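# Bolt the spool piece's free end to the facing pipe flange

## Task

Line the spool piece up with the pipe and fasten its free end to the pipe flange it faces. Drive both loose bolts through that pipe flange and the spool piece's flange, each deep enough that a washer plus a full nut would fit on its end with some thread still visible, wherever the spool piece sits as it slides between the pipe flanges. At the finish, all four bolts must be inserted at least that deep. Any number of arms may do the work.

## Robot and tools

ROBOTS. Three identical i2rt Big YAM arms: arm1, arm2, arm3. Each has six joints, a two-finger gripper and a wrist camera (arm1_cam_wrist, arm2_cam_wrist, arm3_cam_wrist). Two fixed room cameras exist: cam_high and cam_low. With joints 1 and 6 at 0 and the hand level and pointing forward, the wrist camera rides on top of the hand looking at the fingertips. Reach is roughly 1.0 m from the joint-1 axis.

FRAMES. Everything uses one scene frame: origin on the floor, +z up, metres. Feet (base_link), each facing along its own +x: arm1 at (+0.544, -0.002, +0.804), quat_wxyz (+0.011, -0.003, -0.001, -1.000); arm2 at (-0.005, +0.646, +0.756), quat (+0.722, +0.001, +0.005, -0.692); arm3 at (+0.000, -0.660, +0.808), quat (+0.707, +0.001, -0.006, +0.707). The tables under the arms are at z=+0.720. The "hand" point lies between the finger pads, about 1 cm behind the tips; fingers point along the hand's +z and open and close along its y. Printed hand positions can be off, worse at long reach. hand_target is where the hand would be at the joint targets currently held; under load the hand may stop short.

TOOL move. Arguments: arm1, arm2, arm3 (one object per arm; omit an arm to leave its command unchanged) and cameras (list from arm1_cam_wrist, arm2_cam_wrist, arm3_cam_wrist, cam_high, cam_low, all; omitted/null/["all"] gives all, [] gives none). Each arm object may hold:
- joints: absolute targets by name. joint1_rad -2.879 to 2.879 (base turn, positive counter-clockwise from above, 0 unfolds along the foot's +x); joint2_rad 0 to 3.141 (shoulder, 0 upper arm pointing back roughly level, positive raises then swings forward); joint3_rad 0 to 3.019 (elbow, 0 folded, positive opens); joint4_rad -1.692 to 1.57 (hand pitch, positive tips fingers up); joint5_rad -1.57 to 1.57 (hand yaw, positive to the arm's right); joint6_rad -2.094 to 2.094 (roll, positive clockwise viewed from behind the hand); gripper_m 0 to 0.093 (absolute fingertip gap in metres). Done tolerances: ±0.045, ±0.14, ±0.09, ±0.055, ±0.03, ±0.035 rad, gripper ±0.003 m.
- target: one list of seven numbers [x, y, z, qw, qx, qy, qz], an absolute hand pose in the scene frame (metres, unit quaternion), the same form as the printed "hand" line. The hand travels in a straight line from its hand_target toward it. With target, joints may contain only gripper_m.
- speed: top path speed in m/s, 0.002 to 0.5, default 0.25; only allowed with target. Rotation is capped at twice that value in rad/s.
All motions in a call start together; all hand paths in one call finish together, paced by the slowest. Paths last 0.5 to 10 s and are cut off after 10 s; no action exceeds 15 s. Each step clips the commanded pose to within 100 mm and 20 degrees of the measured hand, and damped IK favours position over orientation. Expect the hand to end a centimetre or more off, to lag, stray, or overshoot speed near full stretch. Paths do not avoid objects or other arms. Joints swing at their own rates, so joint-space moves can sweep wide. Unknown keys make a call invalid; out-of-range values get it refused, and a refusal (or a stop during a call) cancels the later move, wait and finished_scene calls in that same reply.

TOOL wait: seconds 0 to 10, plus optional cameras. Commands nothing; returns state and images.
TOOL zoom_image: camera (one name) and region [x0, y0, x1, y1] in pixels from the top-left, at most 504 by 504; only cameras in the latest images.
TOOL finished_scene: scene = the current scene's number. Irreversible; the bolting must hold without the robots.

READING RESULTS. Per robot: joint_positions, Joint velocities (rad/s, gripper m/s; "within noise" means essentially still), joint torques (N m, whole drive output including gravity, per-unit offsets and noise; entries 3 and 4 wrap at ±28), hand, hand_target, joint_status and hand_status. The "move" line gives each commanded robot "done" or its worst status word. "pictures" lists image order; frames may be slightly newer-or-older than state. "as last shown" marks uncommanded robots whose omitted lines are unchanged. Status words: off_target (stopped away from target, may still push); time_out (joint kept a nearby target and keeps pushing; on_its_own lists unreached ones, send the reported position to relax it); not_followed (a safety check withheld the targets; "joint command not followed" or "pose unreachable"), and the arm may keep trying them; limit_stop_at_motor_heat after a heat stop, resend targets. In on_its_own, "held at" is a target, not a reading.

GRIPPER. Gripping a hard part at full force reads up to about 0.005 m narrower than the part (some read up to 0.002 wider); closed on nothing reads 0.000 to 0.003. Grip is light just under the first-contact reading and reaches full force (about 50 to 64 N per pad) about 0.005 m below it. To release, command well above the reading.

AVOID. Arms keep pushing after contact and can push hard; hard pushes between robots (including one gripper closing on another's fingers) end the scene. The self/other-arm check can be late and ignores fingers, housings and cameras meeting. Object contact with robots is fine. Do not knock parts off the work area, drop parts, release moving parts, slam or shove hard. Loose objects may be nudged occasionally. Holding loads, staying stretched out, or pushing at unreachable poses heats motors: MOTOR HOT at 85 °C, and at 100 °C the arm goes limp for 30 to 60 s or more (OVER-TEMPERATURE FAULT), possibly with no warning. Smooth, low-effort motion is preferred.

Each tool is called after "Call:" as name(argument=value, ...), one argument or row to a line, values as JSON.

## Session

Call:
move(
)

Scene clock: 0.00 s.
Joint torques (N m): no reading
Heat: arm1: hottest joint1_rad 27 °C; arm2: hottest joint2_rad 28 °C; arm3: hottest joint1_rad 25 °C.
Joint velocities: within noise
arm1.joint_positions: joint1_rad=+0.282 joint2_rad=+0.562 joint3_rad=+1.421 joint4_rad=-1.227 joint5_rad=-0.070 joint6_rad=+0.294 gripper_m=+0.09396
arm1.joint_status: not commanded
arm1.hand: x=+0.3453 y=-0.0763 z=+1.3965 quat_wxyz=(-0.195, -0.822, -0.024, +0.534) (m; scene frame)
arm1.hand_target: x=+0.3489 y=-0.0752 z=+1.4059 quat_wxyz=(-0.198, -0.816, -0.024, +0.543) (m; scene frame)
arm1.hand_status: not commanded
arm2.joint_positions: joint1_rad=-0.240 joint2_rad=+0.590 joint3_rad=+1.323 joint4_rad=-1.428 joint5_rad=-0.024 joint6_rad=-0.286 gripper_m=+0.09396
arm2.joint_status: not commanded
arm2.hand: x=-0.0419 y=+0.4280 z=+1.2502 quat_wxyz=(-0.225, -0.608, -0.673, +0.356) (m; scene frame)
arm2.hand_target: x=-0.0415 y=+0.4295 z=+1.2610 quat_wxyz=(-0.231, -0.604, -0.669, +0.366) (m; scene frame)
arm2.hand_status: not commanded
arm3.joint_positions: joint1_rad=+0.405 joint2_rad=+0.566 joint3_rad=+1.347 joint4_rad=-1.195 joint5_rad=-0.019 joint6_rad=-0.133 gripper_m=+0.09396
arm3.joint_status: not commanded
arm3.hand: x=-0.0991 y=-0.4505 z=+1.3698 quat_wxyz=(-0.329, +0.731, -0.406, -0.440) (m; scene frame)
arm3.hand_target: x=-0.0979 y=-0.4537 z=+1.3841 quat_wxyz=(-0.337, +0.723, -0.401, -0.450) (m; scene frame)
arm3.hand_status: not commanded
pictures: arm1_cam_wrist, arm2_cam_wrist, arm3_cam_wrist, cam_high, cam_low
Images, in order (width x height): arm1_cam_wrist 504x504, arm2_cam_wrist 504x504, arm3_cam_wrist 504x504, cam_high 504x504, cam_low 504x504.

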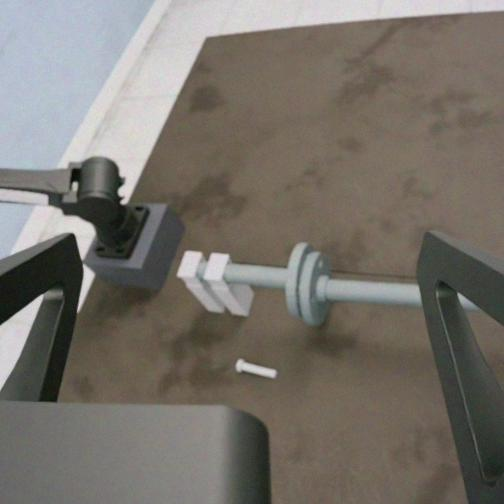

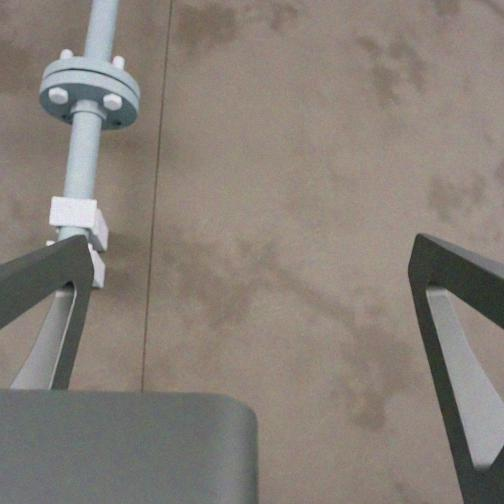

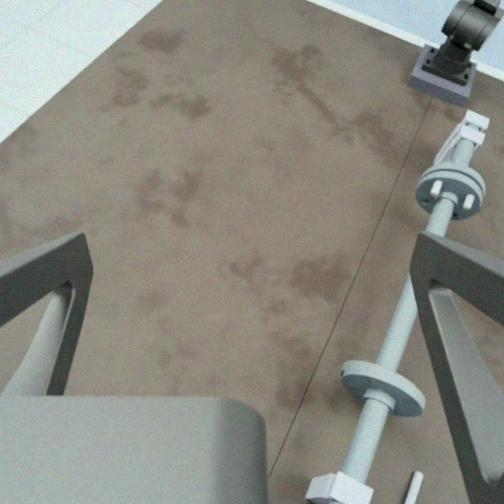

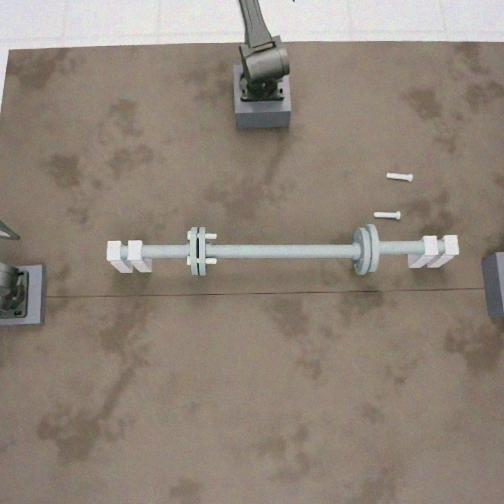

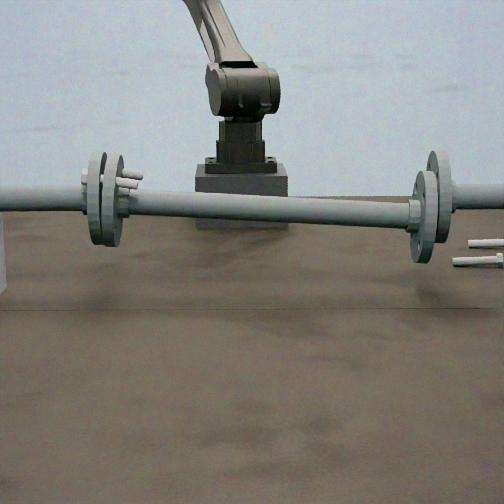

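Call:
zoom_image(
  camera="cam_low",
  region=[364, 130, 504, 280],
)

Call:
zoom_image(
  camera="cam_high",
  region=[310, 150, 470, 310],
)

Call:
zoom_image(
  camera="arm1_cam_wrist",
  region=[170, 220, 370, 400],
)

Call:
zoom_image(
  camera="arm2_cam_wrist",
  region=[20, 20, 170, 170],
)

Call:
zoom_image(
  camera="arm3_cam_wrist",
  region=[290, 320, 470, 504],
)

Call:
zoom_image(
  camera="cam_low",
  region=[60, 130, 180, 260],
)

Scaled by 3.360 from the camera's 504x504 image, which has a finer 720x720 frame.

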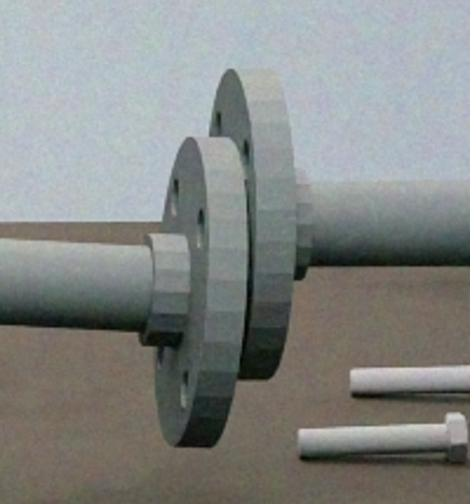

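Scaled by 3.150 from the camera's 504x504 image, which has a finer 720x720 frame.

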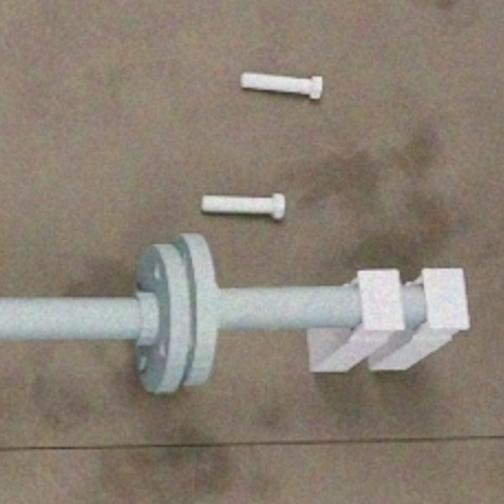

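Scaled by 2.520 from the camera's 504x504 image, which has a finer 720x720 frame.

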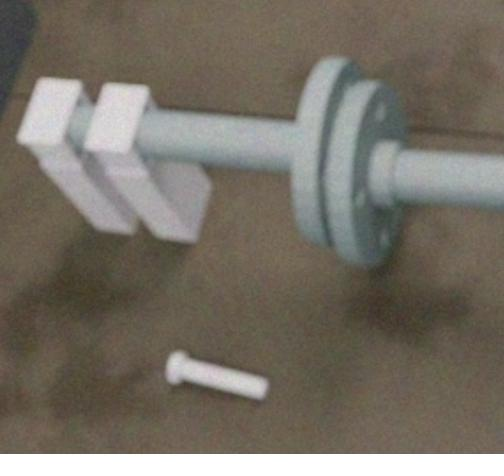

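Scaled by 3.360 from the camera's 504x504 image, which has a finer 720x720 frame.

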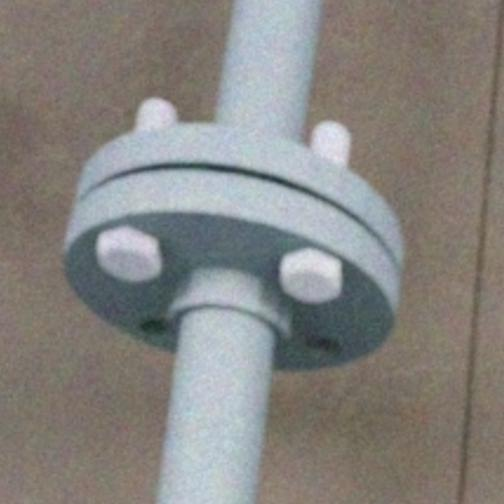

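Scaled by 2.739 from the camera's 504x504 image, which has a finer 720x720 frame.

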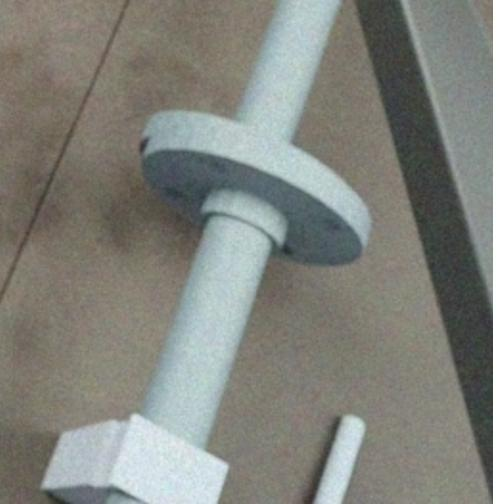

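Scaled by 3.877 from the camera's 504x504 image, which has a finer 720x720 frame.

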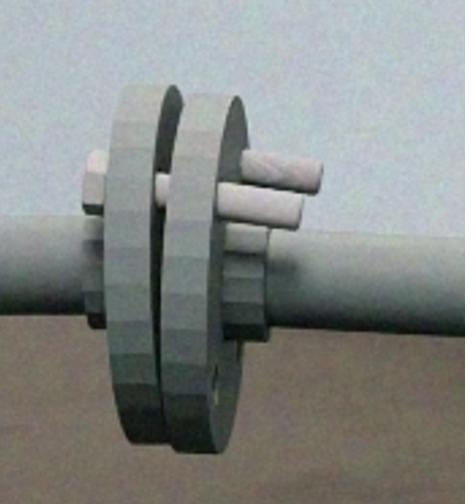

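Call:
move(
  arm3={"target":[0.22,-0.42,1.0,0,0.7071,-0.7071,0]},
  arm1={"target":[0.12,-0.1,1.1,0,0.7071,0.7071,0]},
)

Call:
move(
)

Scene clock: 31.73 s.
Joint torques (N m): arm1=[1.26 -11.99 10.37 0.2 -0.11 -0.12] | arm2=[0.44 1.49 8.35 2.06 -0.02 -0.08] | arm3=[-0.03 -7.47 8.46 1.05 0 0.03]
Heat: arm1: hottest joint3_rad 30 °C; arm2: hottest joint2_rad 28 °C; arm3: hottest joint3_rad 30 °C.
move: arm1 off_target; arm3 done
Joint velocities: within noise
arm1.joint_positions: joint1_rad=+0.201 joint2_rad=+1.476 joint3_rad=+1.507 joint4_rad=-1.635 joint5_rad=-0.001 joint6_rad=-1.330 gripper_m=+0.09397
arm1.joint_status: not commanded
arm1.hand: x=+0.1293 y=-0.0954 z=+1.0875 quat_wxyz=(-0.008, -0.713, -0.701, -0.010) (m; scene frame)
arm1.hand_target: x=+0.1205 y=-0.0999 z=+1.0999 quat_wxyz=(+0.000, -0.707, -0.707, +0.000) (m; scene frame)
arm1.hand_status: off_target (0.016 m and 1.8 deg from the pose sent, 0.373 m and 106.5 deg at the start)
arm2: as last shown
arm3.joint_positions: joint1_rad=-0.728 joint2_rad=+1.222 joint3_rad=+1.019 joint4_rad=-1.398 joint5_rad=-0.002 joint6_rad=-0.750 gripper_m=+0.09396
arm3.joint_status: not commanded
arm3.hand: x=+0.2134 y=-0.4209 z=+0.9982 quat_wxyz=(+0.009, +0.715, -0.699, -0.001) (m; scene frame)
arm3.hand_target: x=+0.2199 y=-0.4200 z=+1.0001 quat_wxyz=(+0.000, +0.707, -0.707, +0.000) (m; scene frame)
arm3.hand_status: done (0.007 m and 1.7 deg from the pose sent, 0.489 m and 73.1 deg at the start)
pictures: arm1_cam_wrist, arm2_cam_wrist, arm3_cam_wrist, cam_high, cam_low
Images, in order (width x height): arm1_cam_wrist 504x504, arm2_cam_wrist 504x504, arm3_cam_wrist 504x504, cam_high 504x504, cam_low 504x504.

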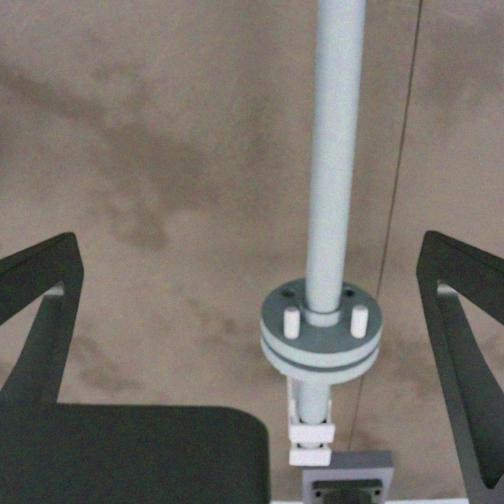

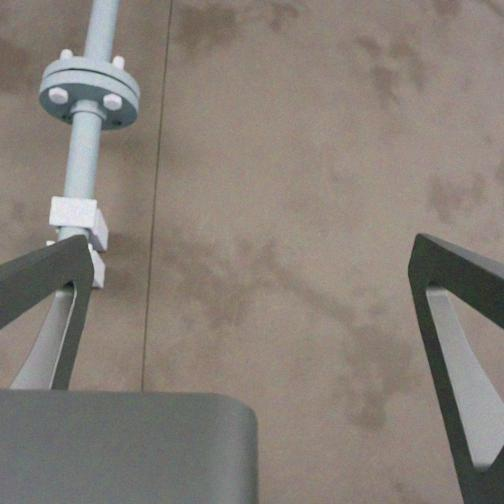

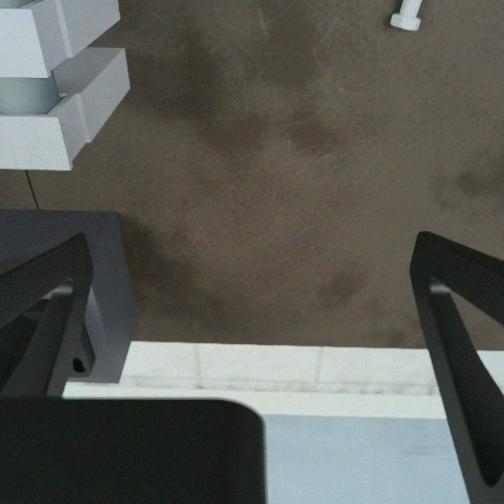

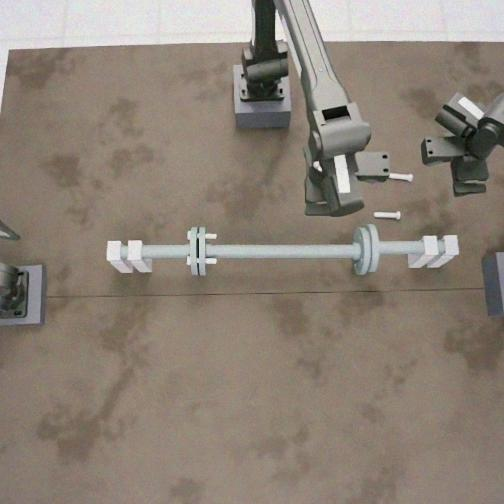

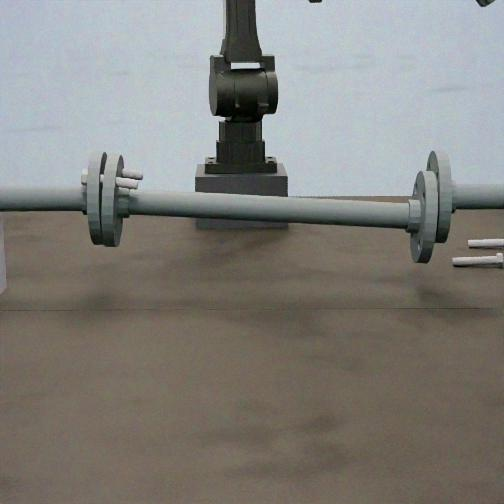

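Scene clock: 31.73 s.
Joint torques (N m): arm1=[1.26 -11.99 10.37 0.2 -0.11 -0.12] | arm2=[0.44 1.49 8.35 2.06 -0.02 -0.08] | arm3=[-0.03 -7.47 8.46 1.05 0 0.03]
Heat: arm1: hottest joint3_rad 30 °C; arm2: hottest joint2_rad 28 °C; arm3: hottest joint3_rad 30 °C.
Joint velocities: within noise
arm1.joint_positions: joint1_rad=+0.201 joint2_rad=+1.476 joint3_rad=+1.507 joint4_rad=-1.635 joint5_rad=-0.001 joint6_rad=-1.330 gripper_m=+0.09397
arm1.joint_status: not commanded
arm1.hand: x=+0.1293 y=-0.0954 z=+1.0875 quat_wxyz=(-0.008, -0.713, -0.701, -0.010) (m; scene frame)
arm1.hand_target: x=+0.1205 y=-0.0999 z=+1.0999 quat_wxyz=(+0.000, -0.707, -0.707, +0.000) (m; scene frame)
arm1.hand_status: off_target (0.016 m and 1.8 deg from the pose sent, 0.373 m and 106.5 deg at the start)
arm2.joint_positions: joint1_rad=-0.240 joint2_rad=+0.590 joint3_rad=+1.323 joint4_rad=-1.428 joint5_rad=-0.024 joint6_rad=-0.286 gripper_m=+0.09396
arm2.joint_status: not commanded
arm2.hand: x=-0.0419 y=+0.4280 z=+1.2502 quat_wxyz=(-0.225, -0.608, -0.673, +0.356) (m; scene frame)
arm2.hand_target: x=-0.0415 y=+0.4295 z=+1.2610 quat_wxyz=(-0.231, -0.604, -0.669, +0.366) (m; scene frame)
arm2.hand_status: not commanded
arm3.joint_positions: joint1_rad=-0.728 joint2_rad=+1.222 joint3_rad=+1.019 joint4_rad=-1.398 joint5_rad=-0.002 joint6_rad=-0.750 gripper_m=+0.09396
arm3.joint_status: not commanded
arm3.hand: x=+0.2134 y=-0.4209 z=+0.9982 quat_wxyz=(+0.009, +0.715, -0.699, -0.001) (m; scene frame)
arm3.hand_target: x=+0.2199 y=-0.4200 z=+1.0001 quat_wxyz=(+0.000, +0.707, -0.707, +0.000) (m; scene frame)
arm3.hand_status: done (0.007 m and 1.7 deg from the pose sent, 0.489 m and 73.1 deg at the start)
pictures: arm1_cam_wrist, arm2_cam_wrist, arm3_cam_wrist, cam_high, cam_low
Images, in order (width x height): arm1_cam_wrist 504x504, arm2_cam_wrist 504x504, arm3_cam_wrist 504x504, cam_high 504x504, cam_low 504x504.

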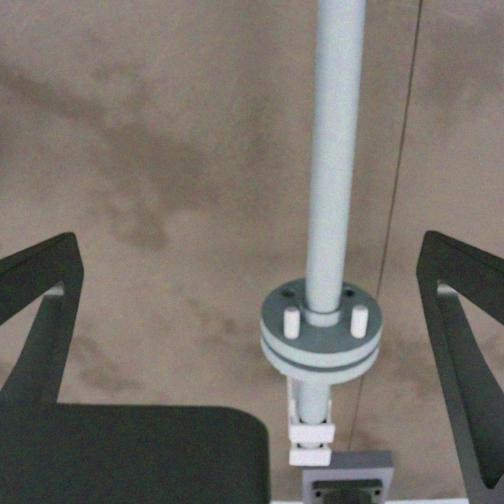

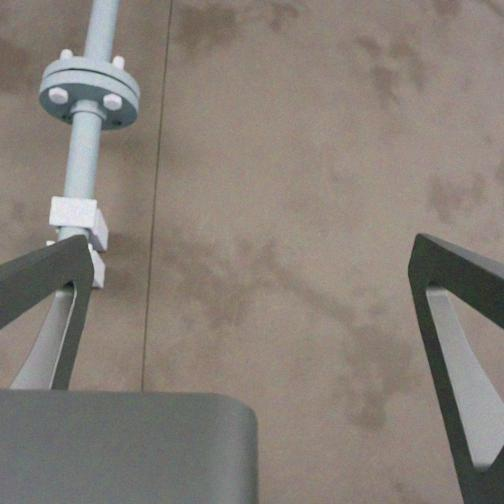

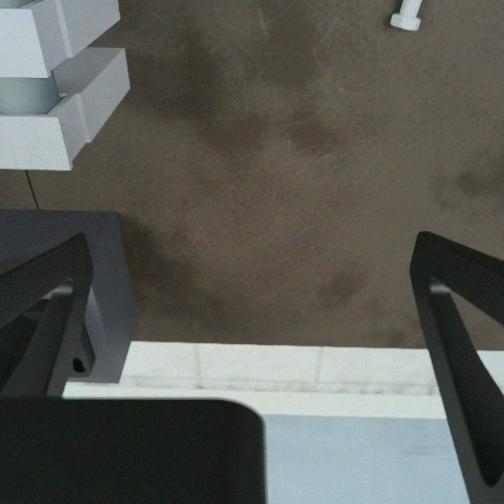

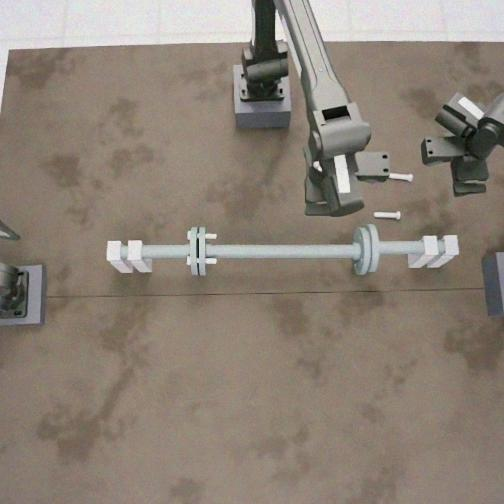

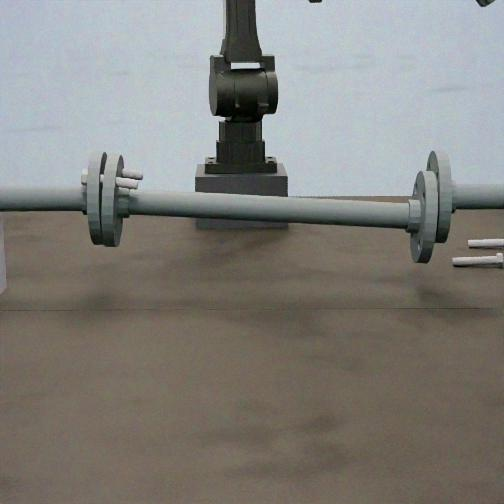

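Call:
move(
  arm3={"target":[0.25,-0.3,0.98,0,0.7071,-0.7071,0]},
  arm1={"target":[0.12,-0.1,1.1,0,0.7071,-0.7071,0]},
  cameras=["arm1_cam_wrist","arm3_cam_wrist","cam_high"],
)

Scene clock: 44.13 s.
Joint torques (N m): arm1=[1.2 -11.93 10.39 0.2 0.05 0.22] | arm2=[0.44 1.44 8.36 2.06 -0.02 -0.08] | arm3=[1.49 -10.99 11.9 0.91 -0.09 0.05]
Heat: arm1: hottest joint3_rad 31 °C; arm2: hottest joint2_rad 28 °C; arm3: hottest joint3_rad 31 °C.
move: arm1 off_target; arm3 off_target
Joint velocities: within noise
arm1.joint_positions: joint1_rad=+0.201 joint2_rad=+1.476 joint3_rad=+1.507 joint4_rad=-1.635 joint5_rad=-0.001 joint6_rad=+1.789 gripper_m=+0.09398
arm1.joint_status: not commanded
arm1.hand: x=+0.1293 y=-0.0954 z=+1.0875 quat_wxyz=(+0.010, -0.709, +0.705, -0.008) (m; scene frame)
arm1.hand_target: x=+0.1205 y=-0.0998 z=+1.0999 quat_wxyz=(+0.000, -0.707, +0.707, +0.000) (m; scene frame)
arm1.hand_status: off_target (0.016 m and 1.5 deg from the pose sent, 0.016 m and 179.0 deg at the start)
arm2: as last shown
arm3.joint_positions: joint1_rad=-0.618 joint2_rad=+1.519 joint3_rad=+1.210 joint4_rad=-1.334 joint5_rad=-0.002 joint6_rad=-0.617 gripper_m=+0.09396
arm3.joint_status: not commanded
arm3.hand: x=+0.2400 y=-0.3223 z=+0.9634 quat_wxyz=(+0.030, +0.707, -0.707, +0.004) (m; scene frame)
arm3.hand_target: x=+0.2491 y=-0.3010 z=+0.9805 quat_wxyz=(+0.000, +0.707, -0.707, +0.000) (m; scene frame)
arm3.hand_status: off_target (0.030 m and 3.5 deg from the pose sent, 0.128 m and 1.7 deg at the start)
pictures: arm1_cam_wrist, arm3_cam_wrist, cam_high
Images, in order (width x height): arm1_cam_wrist 504x504, arm3_cam_wrist 504x504, cam_high 504x504.

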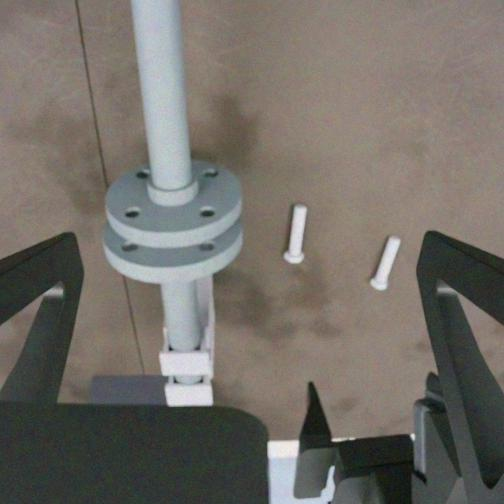

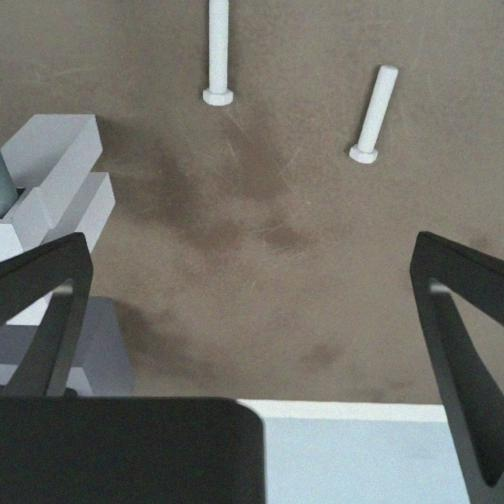

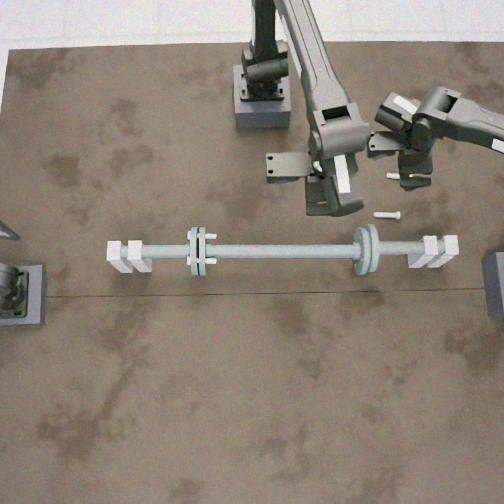

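Call:
move(
  arm3={"target":[0.207,-0.335,0.87,0,0.7071,-0.7071,0],"speed":0.15},
  arm1={"target":[0.06,-0.12,1.09,0,0.7071,-0.7071,0],"speed":0.15},
)

Scene clock: 60.40 s.
Joint torques (N m): arm1=[1.38 -13.63 10.41 0.29 0.04 0.16] | arm2=[0.44 1.44 8.35 2.06 -0.02 -0.08] | arm3=[1.44 -10.46 6.65 1.05 -0.08 0.05]
Heat: arm1: hottest joint3_rad 33 °C; arm2: hottest joint2_rad 28 °C; arm3: hottest joint3_rad 31 °C.
move: arm1 off_target; arm3 done
Joint velocities: within noise
arm1.joint_positions: joint1_rad=+0.211 joint2_rad=+1.634 joint3_rad=+1.675 joint4_rad=-1.636 joint5_rad=-0.001 joint6_rad=+1.801 gripper_m=+0.09398
arm1.joint_status: not commanded
arm1.hand: x=+0.0701 y=-0.1140 z=+1.0818 quat_wxyz=(+0.007, -0.708, +0.706, -0.005) (m; scene frame)
arm1.hand_target: x=+0.0605 y=-0.1200 z=+1.0899 quat_wxyz=(+0.000, -0.707, +0.707, +0.000) (m; scene frame)
arm1.hand_status: off_target (0.014 m and 1.0 deg from the pose sent, 0.074 m and 1.5 deg at the start)
arm2: as last shown
arm3.joint_positions: joint1_rad=-0.578 joint2_rad=+1.519 joint3_rad=+0.938 joint4_rad=-1.018 joint5_rad=-0.002 joint6_rad=-0.577 gripper_m=+0.09396
arm3.joint_status: not commanded
arm3.hand: x=+0.2083 y=-0.3406 z=+0.8687 quat_wxyz=(+0.009, +0.707, -0.707, +0.001) (m; scene frame)
arm3.hand_target: x=+0.2069 y=-0.3351 z=+0.8700 quat_wxyz=(+0.000, +0.707, -0.707, +0.000) (m; scene frame)
arm3.hand_status: done (0.006 m and 1.0 deg from the pose sent, 0.100 m and 3.5 deg at the start)
pictures: arm1_cam_wrist, arm2_cam_wrist, arm3_cam_wrist, cam_high, cam_low
Images, in order (width x height): arm1_cam_wrist 504x504, arm2_cam_wrist 504x504, arm3_cam_wrist 504x504, cam_high 504x504, cam_low 504x504.

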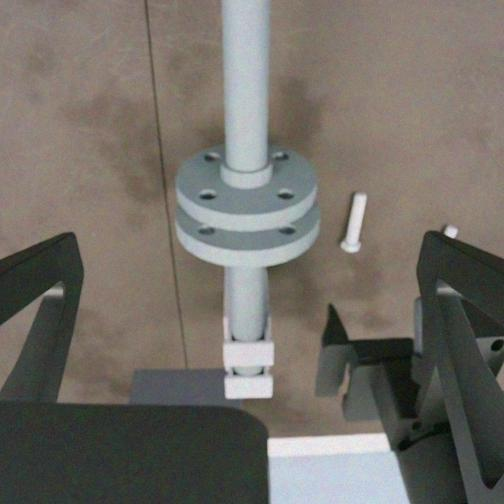

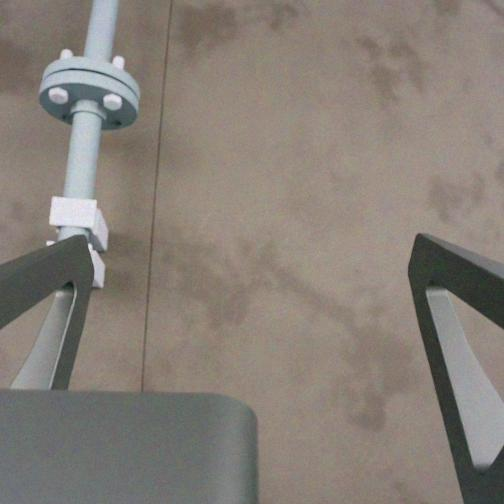

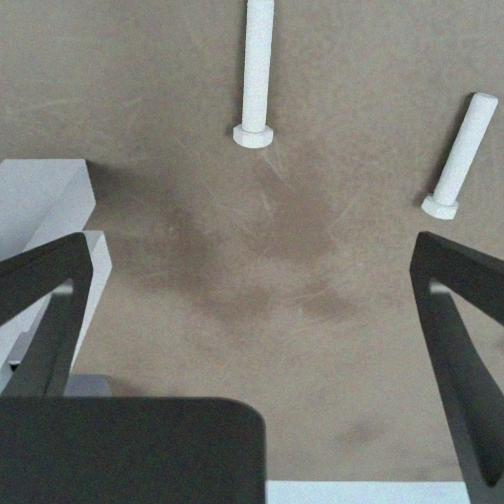

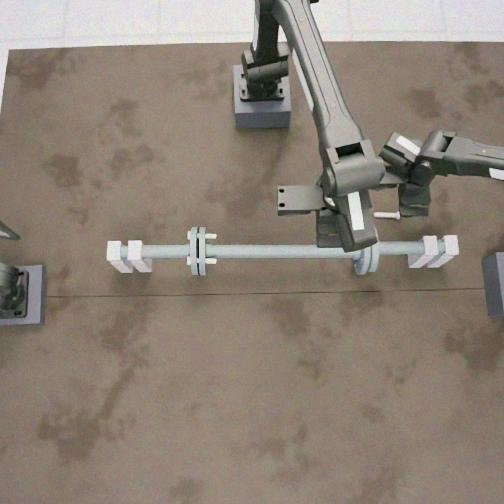

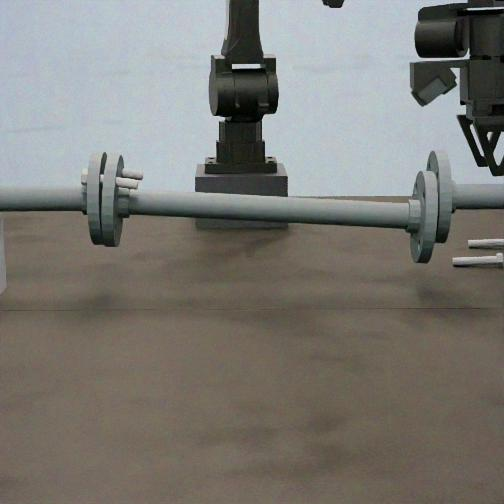

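Call:
move(
  arm3={"target":[0.207,-0.32,0.79,0,0.7071,-0.7071,0],"speed":0.15},
  arm1={"target":[0.059,-0.106,0.92,0,0.7071,-0.7071,0],"speed":0.2},
)

Scene clock: 75.27 s.
Joint torques (N m): arm1=[0.26 -14.45 7.12 0.94 0.05 -0.07] | arm2=[0.44 1.44 8.35 2.04 -0.02 -0.08] | arm3=[1.49 -11.16 5.61 1.05 -0.08 0.05]
Heat: arm1: hottest joint3_rad 35 °C; arm2: hottest joint2_rad 28 °C; arm3: hottest joint3_rad 32 °C.
move: arm1 done; arm3 done
Joint velocities: within noise
arm1.joint_positions: joint1_rad=+0.197 joint2_rad=+1.702 joint3_rad=+1.340 joint4_rad=-1.217 joint5_rad=+0.000 joint6_rad=+1.794 gripper_m=+0.09398
arm1.joint_status: not commanded
arm1.hand: x=+0.0631 y=-0.1088 z=+0.9237 quat_wxyz=(+0.000, -0.706, +0.709, -0.001) (m; scene frame)
arm1.hand_target: x=+0.0591 y=-0.1060 z=+0.9201 quat_wxyz=(+0.000, -0.707, +0.707, +0.000) (m; scene frame)
arm1.hand_status: done (0.006 m and 0.3 deg from the pose sent, 0.162 m and 1.0 deg at the start)
arm2: as last shown
arm3.joint_positions: joint1_rad=-0.558 joint2_rad=+1.690 joint3_rad=+0.890 joint4_rad=-0.794 joint5_rad=-0.002 joint6_rad=-0.557 gripper_m=+0.09396
arm3.joint_status: not commanded
arm3.hand: x=+0.2088 y=-0.3253 z=+0.7909 quat_wxyz=(+0.006, +0.707, -0.707, +0.001) (m; scene frame)
arm3.hand_target: x=+0.2069 y=-0.3201 z=+0.7900 quat_wxyz=(+0.000, +0.707, -0.707, +0.000) (m; scene frame)
arm3.hand_status: done (0.006 m and 0.7 deg from the pose sent, 0.081 m and 1.0 deg at the start)
pictures: arm1_cam_wrist, arm2_cam_wrist, arm3_cam_wrist, cam_high, cam_low
Images, in order (width x height): arm1_cam_wrist 504x504, arm2_cam_wrist 504x504, arm3_cam_wrist 504x504, cam_high 504x504, cam_low 504x504.

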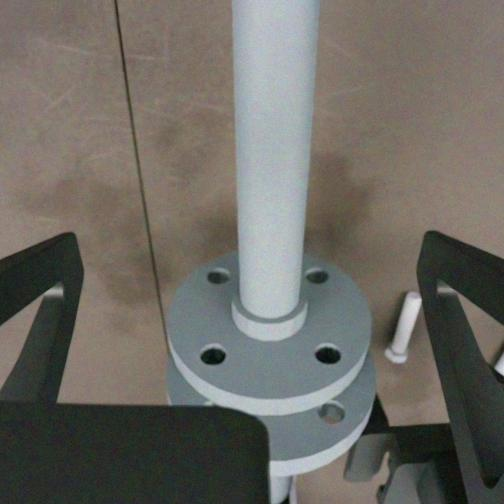

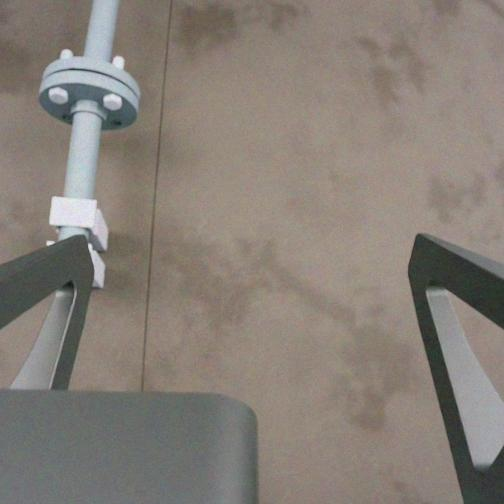

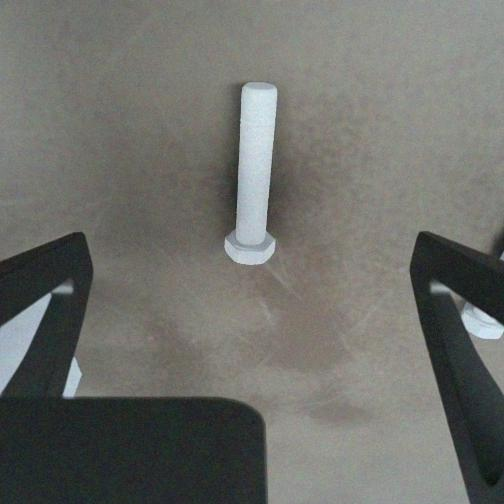

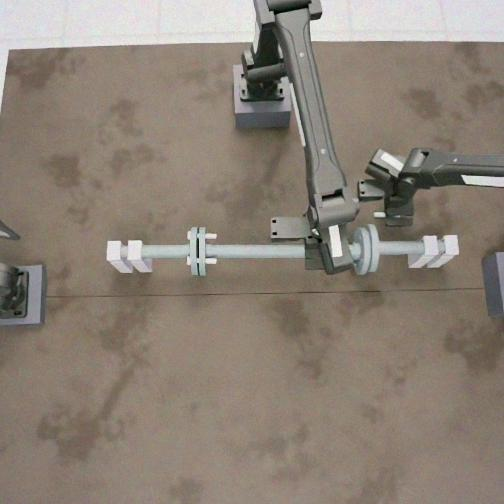

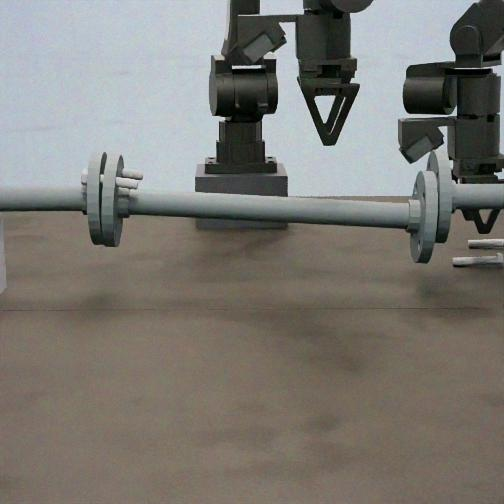

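Call:
move(
  arm3={"target":[0.2055,-0.328,0.736,0,0.7071,-0.7071,0],"speed":0.12},
  arm1={"target":[0.067,-0.11,0.822,0,0.7071,-0.7071,0],"speed":0.12},
)

Scene clock: 81.30 s.
Joint torques (N m): arm1=[1.03 -14.45 6.26 0.92 0.03 0.05] | arm2=[0.38 1.44 8.35 2.07 -0.02 -0.08] | arm3=[0.85 -11.87 4.45 1.06 -0.07 -0.04]
Heat: arm1: hottest joint3_rad 35 °C; arm2: hottest joint2_rad 28 °C; arm3: hottest joint3_rad 31 °C.
move: arm1 done; arm3 done
Joint velocities: within noise
arm1.joint_positions: joint1_rad=+0.197 joint2_rad=+1.800 joint3_rad=+1.197 joint4_rad=-0.968 joint5_rad=+0.000 joint6_rad=+1.794 gripper_m=+0.09398
arm1.joint_status: not commanded
arm1.hand: x=+0.0675 y=-0.1080 z=+0.8292 quat_wxyz=(-0.003, -0.706, +0.708, +0.001) (m; scene frame)
arm1.hand_target: x=+0.0672 y=-0.1100 z=+0.8221 quat_wxyz=(+0.000, -0.707, +0.707, +0.000) (m; scene frame)
arm1.hand_status: done (0.007 m and 0.4 deg from the pose sent, 0.102 m and 0.3 deg at the start)
arm2: as last shown
arm3.joint_positions: joint1_rad=-0.558 joint2_rad=+1.798 joint3_rad=+0.839 joint4_rad=-0.632 joint5_rad=-0.002 joint6_rad=-0.557 gripper_m=+0.09396
arm3.joint_status: not commanded
arm3.hand: x=+0.2055 y=-0.3307 z=+0.7378 quat_wxyz=(+0.005, +0.707, -0.707, +0.001) (m; scene frame)
arm3.hand_target: x=+0.2054 y=-0.3280 z=+0.7360 quat_wxyz=(+0.000, +0.707, -0.707, +0.000) (m; scene frame)
arm3.hand_status: done (0.003 m and 0.5 deg from the pose sent, 0.055 m and 0.7 deg at the start)
pictures: arm1_cam_wrist, arm2_cam_wrist, arm3_cam_wrist, cam_high, cam_low
Images, in order (width x height): arm1_cam_wrist 504x504, arm2_cam_wrist 504x504, arm3_cam_wrist 504x504, cam_high 504x504, cam_low 504x504.

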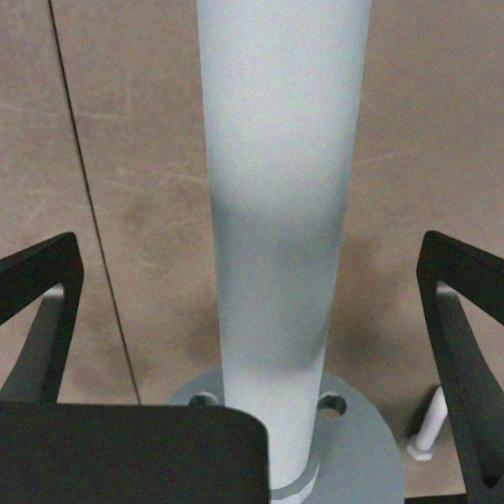

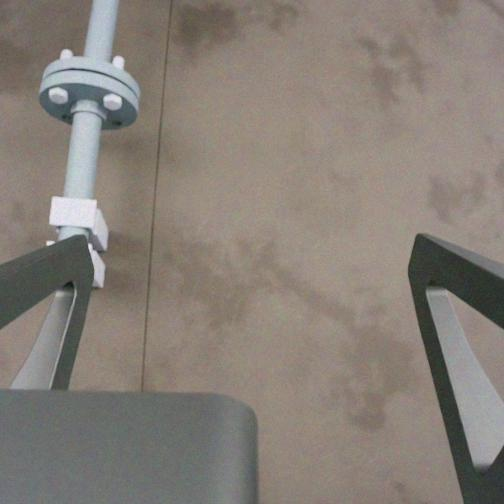

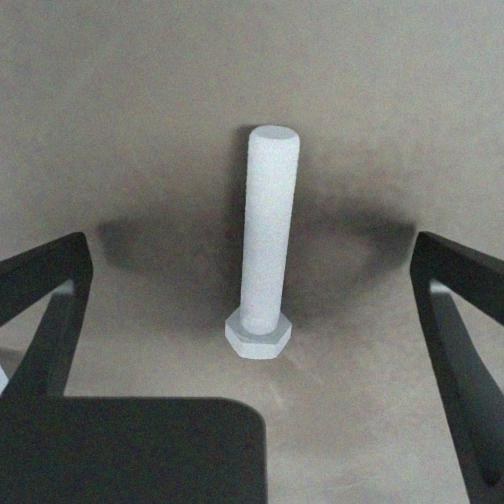

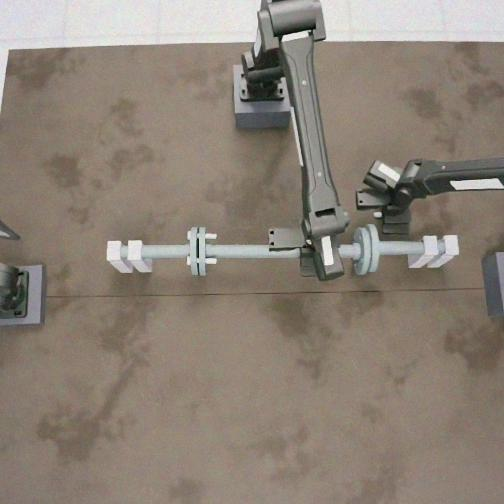

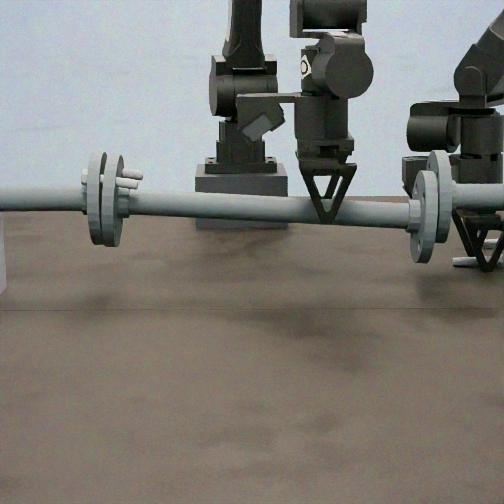

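Call:
move(
  arm3={"target":[0.2085,-0.337,0.736,0,0.7071,-0.7071,0],"speed":0.1},
  arm1={"target":[0.074,-0.111,0.814,0,0.7071,-0.7071,0],"speed":0.1},
  cameras=[],
)

Call:
move(
  arm3={"joints":{"gripper_m":0.008}},
  arm1={"joints":{"gripper_m":0.026}},
)

Scene clock: 87.60 s.
Joint torques (N m): arm1=[1.38 -14.51 5.94 0.94 0.04 0.11] | arm2=[0.44 1.44 8.35 2.06 -0.02 -0.08] | arm3=[-0.09 -12.4 4.16 1.1 -0.06 -0.17]
Heat: arm1: hottest joint3_rad 35 °C; arm2: hottest joint2_rad 28 °C; arm3: hottest joint3_rad 31 °C.
move: arm1 done; arm3 done
Joint velocities: within noise
arm1.joint_positions: joint1_rad=+0.199 joint2_rad=+1.800 joint3_rad=+1.172 joint4_rad=-0.942 joint5_rad=+0.000 joint6_rad=+1.794 gripper_m=+0.09398
arm1.joint_status: not commanded
arm1.hand: x=+0.0729 y=-0.1075 z=+0.8211 quat_wxyz=(-0.004, -0.706, +0.708, +0.001) (m; scene frame)
arm1.hand_target: x=+0.0742 y=-0.1109 z=+0.8141 quat_wxyz=(+0.000, -0.707, +0.707, +0.000) (m; scene frame)
arm1.hand_status: done (0.008 m and 0.4 deg from the pose sent, 0.017 m and 0.4 deg at the start)
arm2: as last shown
arm3.joint_positions: joint1_rad=-0.562 joint2_rad=+1.798 joint3_rad=+0.824 joint4_rad=-0.626 joint5_rad=-0.002 joint6_rad=-0.561 gripper_m=+0.09396
arm3.joint_status: not commanded
arm3.hand: x=+0.2034 y=-0.3375 z=+0.7344 quat_wxyz=(+0.009, +0.707, -0.708, +0.001) (m; scene frame)
arm3.hand_target: x=+0.2085 y=-0.3370 z=+0.7360 quat_wxyz=(+0.000, +0.707, -0.707, +0.000) (m; scene frame)
arm3.hand_status: done (0.005 m and 1.0 deg from the pose sent, 0.007 m and 0.5 deg at the start)
pictures: none
No camera images: "cameras" was empty.

Scene clock: 88.40 s.
Joint torques (N m): arm1=[1.26 -14.33 6.06 1.01 0.01 0.11] | arm2=[0.44 1.49 8.35 2.04 -0.02 -0.08] | arm3=[-0.09 -12.51 4.21 1.02 -0.07 -0.17]
Heat: arm1: hottest joint3_rad 35 °C; arm2: hottest joint2_rad 28 °C; arm3: hottest joint3_rad 31 °C.
move: arm1 off_target; arm3 off_target
Joint velocities: within noise
arm1.joint_positions: joint1_rad=+0.199 joint2_rad=+1.800 joint3_rad=+1.169 joint4_rad=-0.943 joint5_rad=+0.000 joint6_rad=+1.794 gripper_m=+0.03204
arm1.joint_status: gripper_m off_target (ended at +0.03207, target +0.02600)
arm1.hand: x=+0.0742 y=-0.1075 z=+0.8204 quat_wxyz=(-0.002, -0.707, +0.708, +0.001) (m; scene frame)
arm1.hand_target: x=+0.0742 y=-0.1110 z=+0.8141 quat_wxyz=(+0.000, -0.707, +0.707, +0.000) (m; scene frame)
arm1.hand_status: not commanded
arm2: as last shown
arm3.joint_positions: joint1_rad=-0.562 joint2_rad=+1.798 joint3_rad=+0.824 joint4_rad=-0.625 joint5_rad=-0.001 joint6_rad=-0.561 gripper_m=+0.01118
arm3.joint_status: gripper_m off_target (ended at +0.01120, target +0.00800)
arm3.hand: x=+0.2036 y=-0.3373 z=+0.7344 quat_wxyz=(+0.008, +0.707, -0.707, +0.002) (m; scene frame)
arm3.hand_target: x=+0.2085 y=-0.3370 z=+0.7360 quat_wxyz=(+0.000, +0.707, -0.707, +0.000) (m; scene frame)
arm3.hand_status: not commanded
pictures: arm1_cam_wrist, arm2_cam_wrist, arm3_cam_wrist, cam_high, cam_low
Images, in order (width x height): arm1_cam_wrist 504x504, arm2_cam_wrist 504x504, arm3_cam_wrist 504x504, cam_high 504x504, cam_low 504x504.

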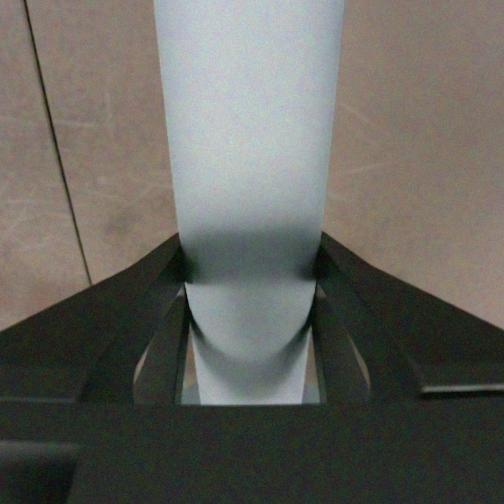

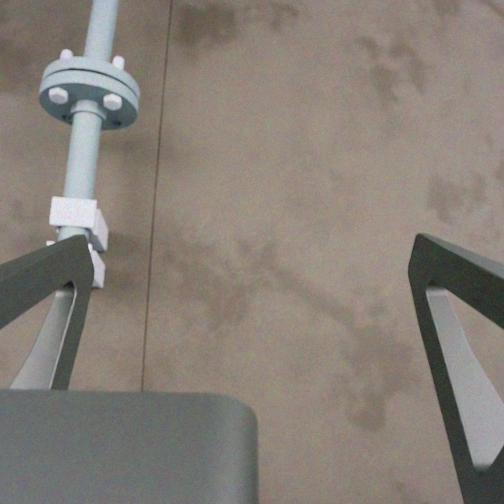

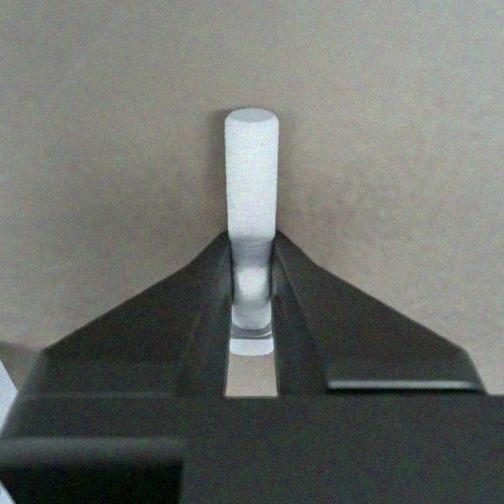

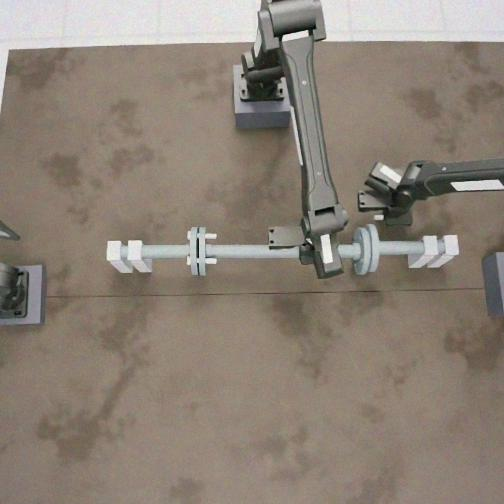

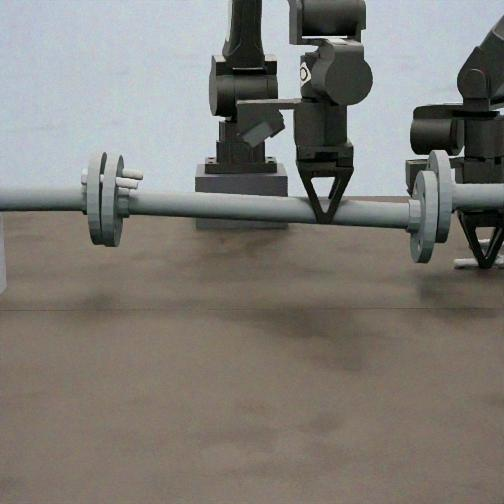

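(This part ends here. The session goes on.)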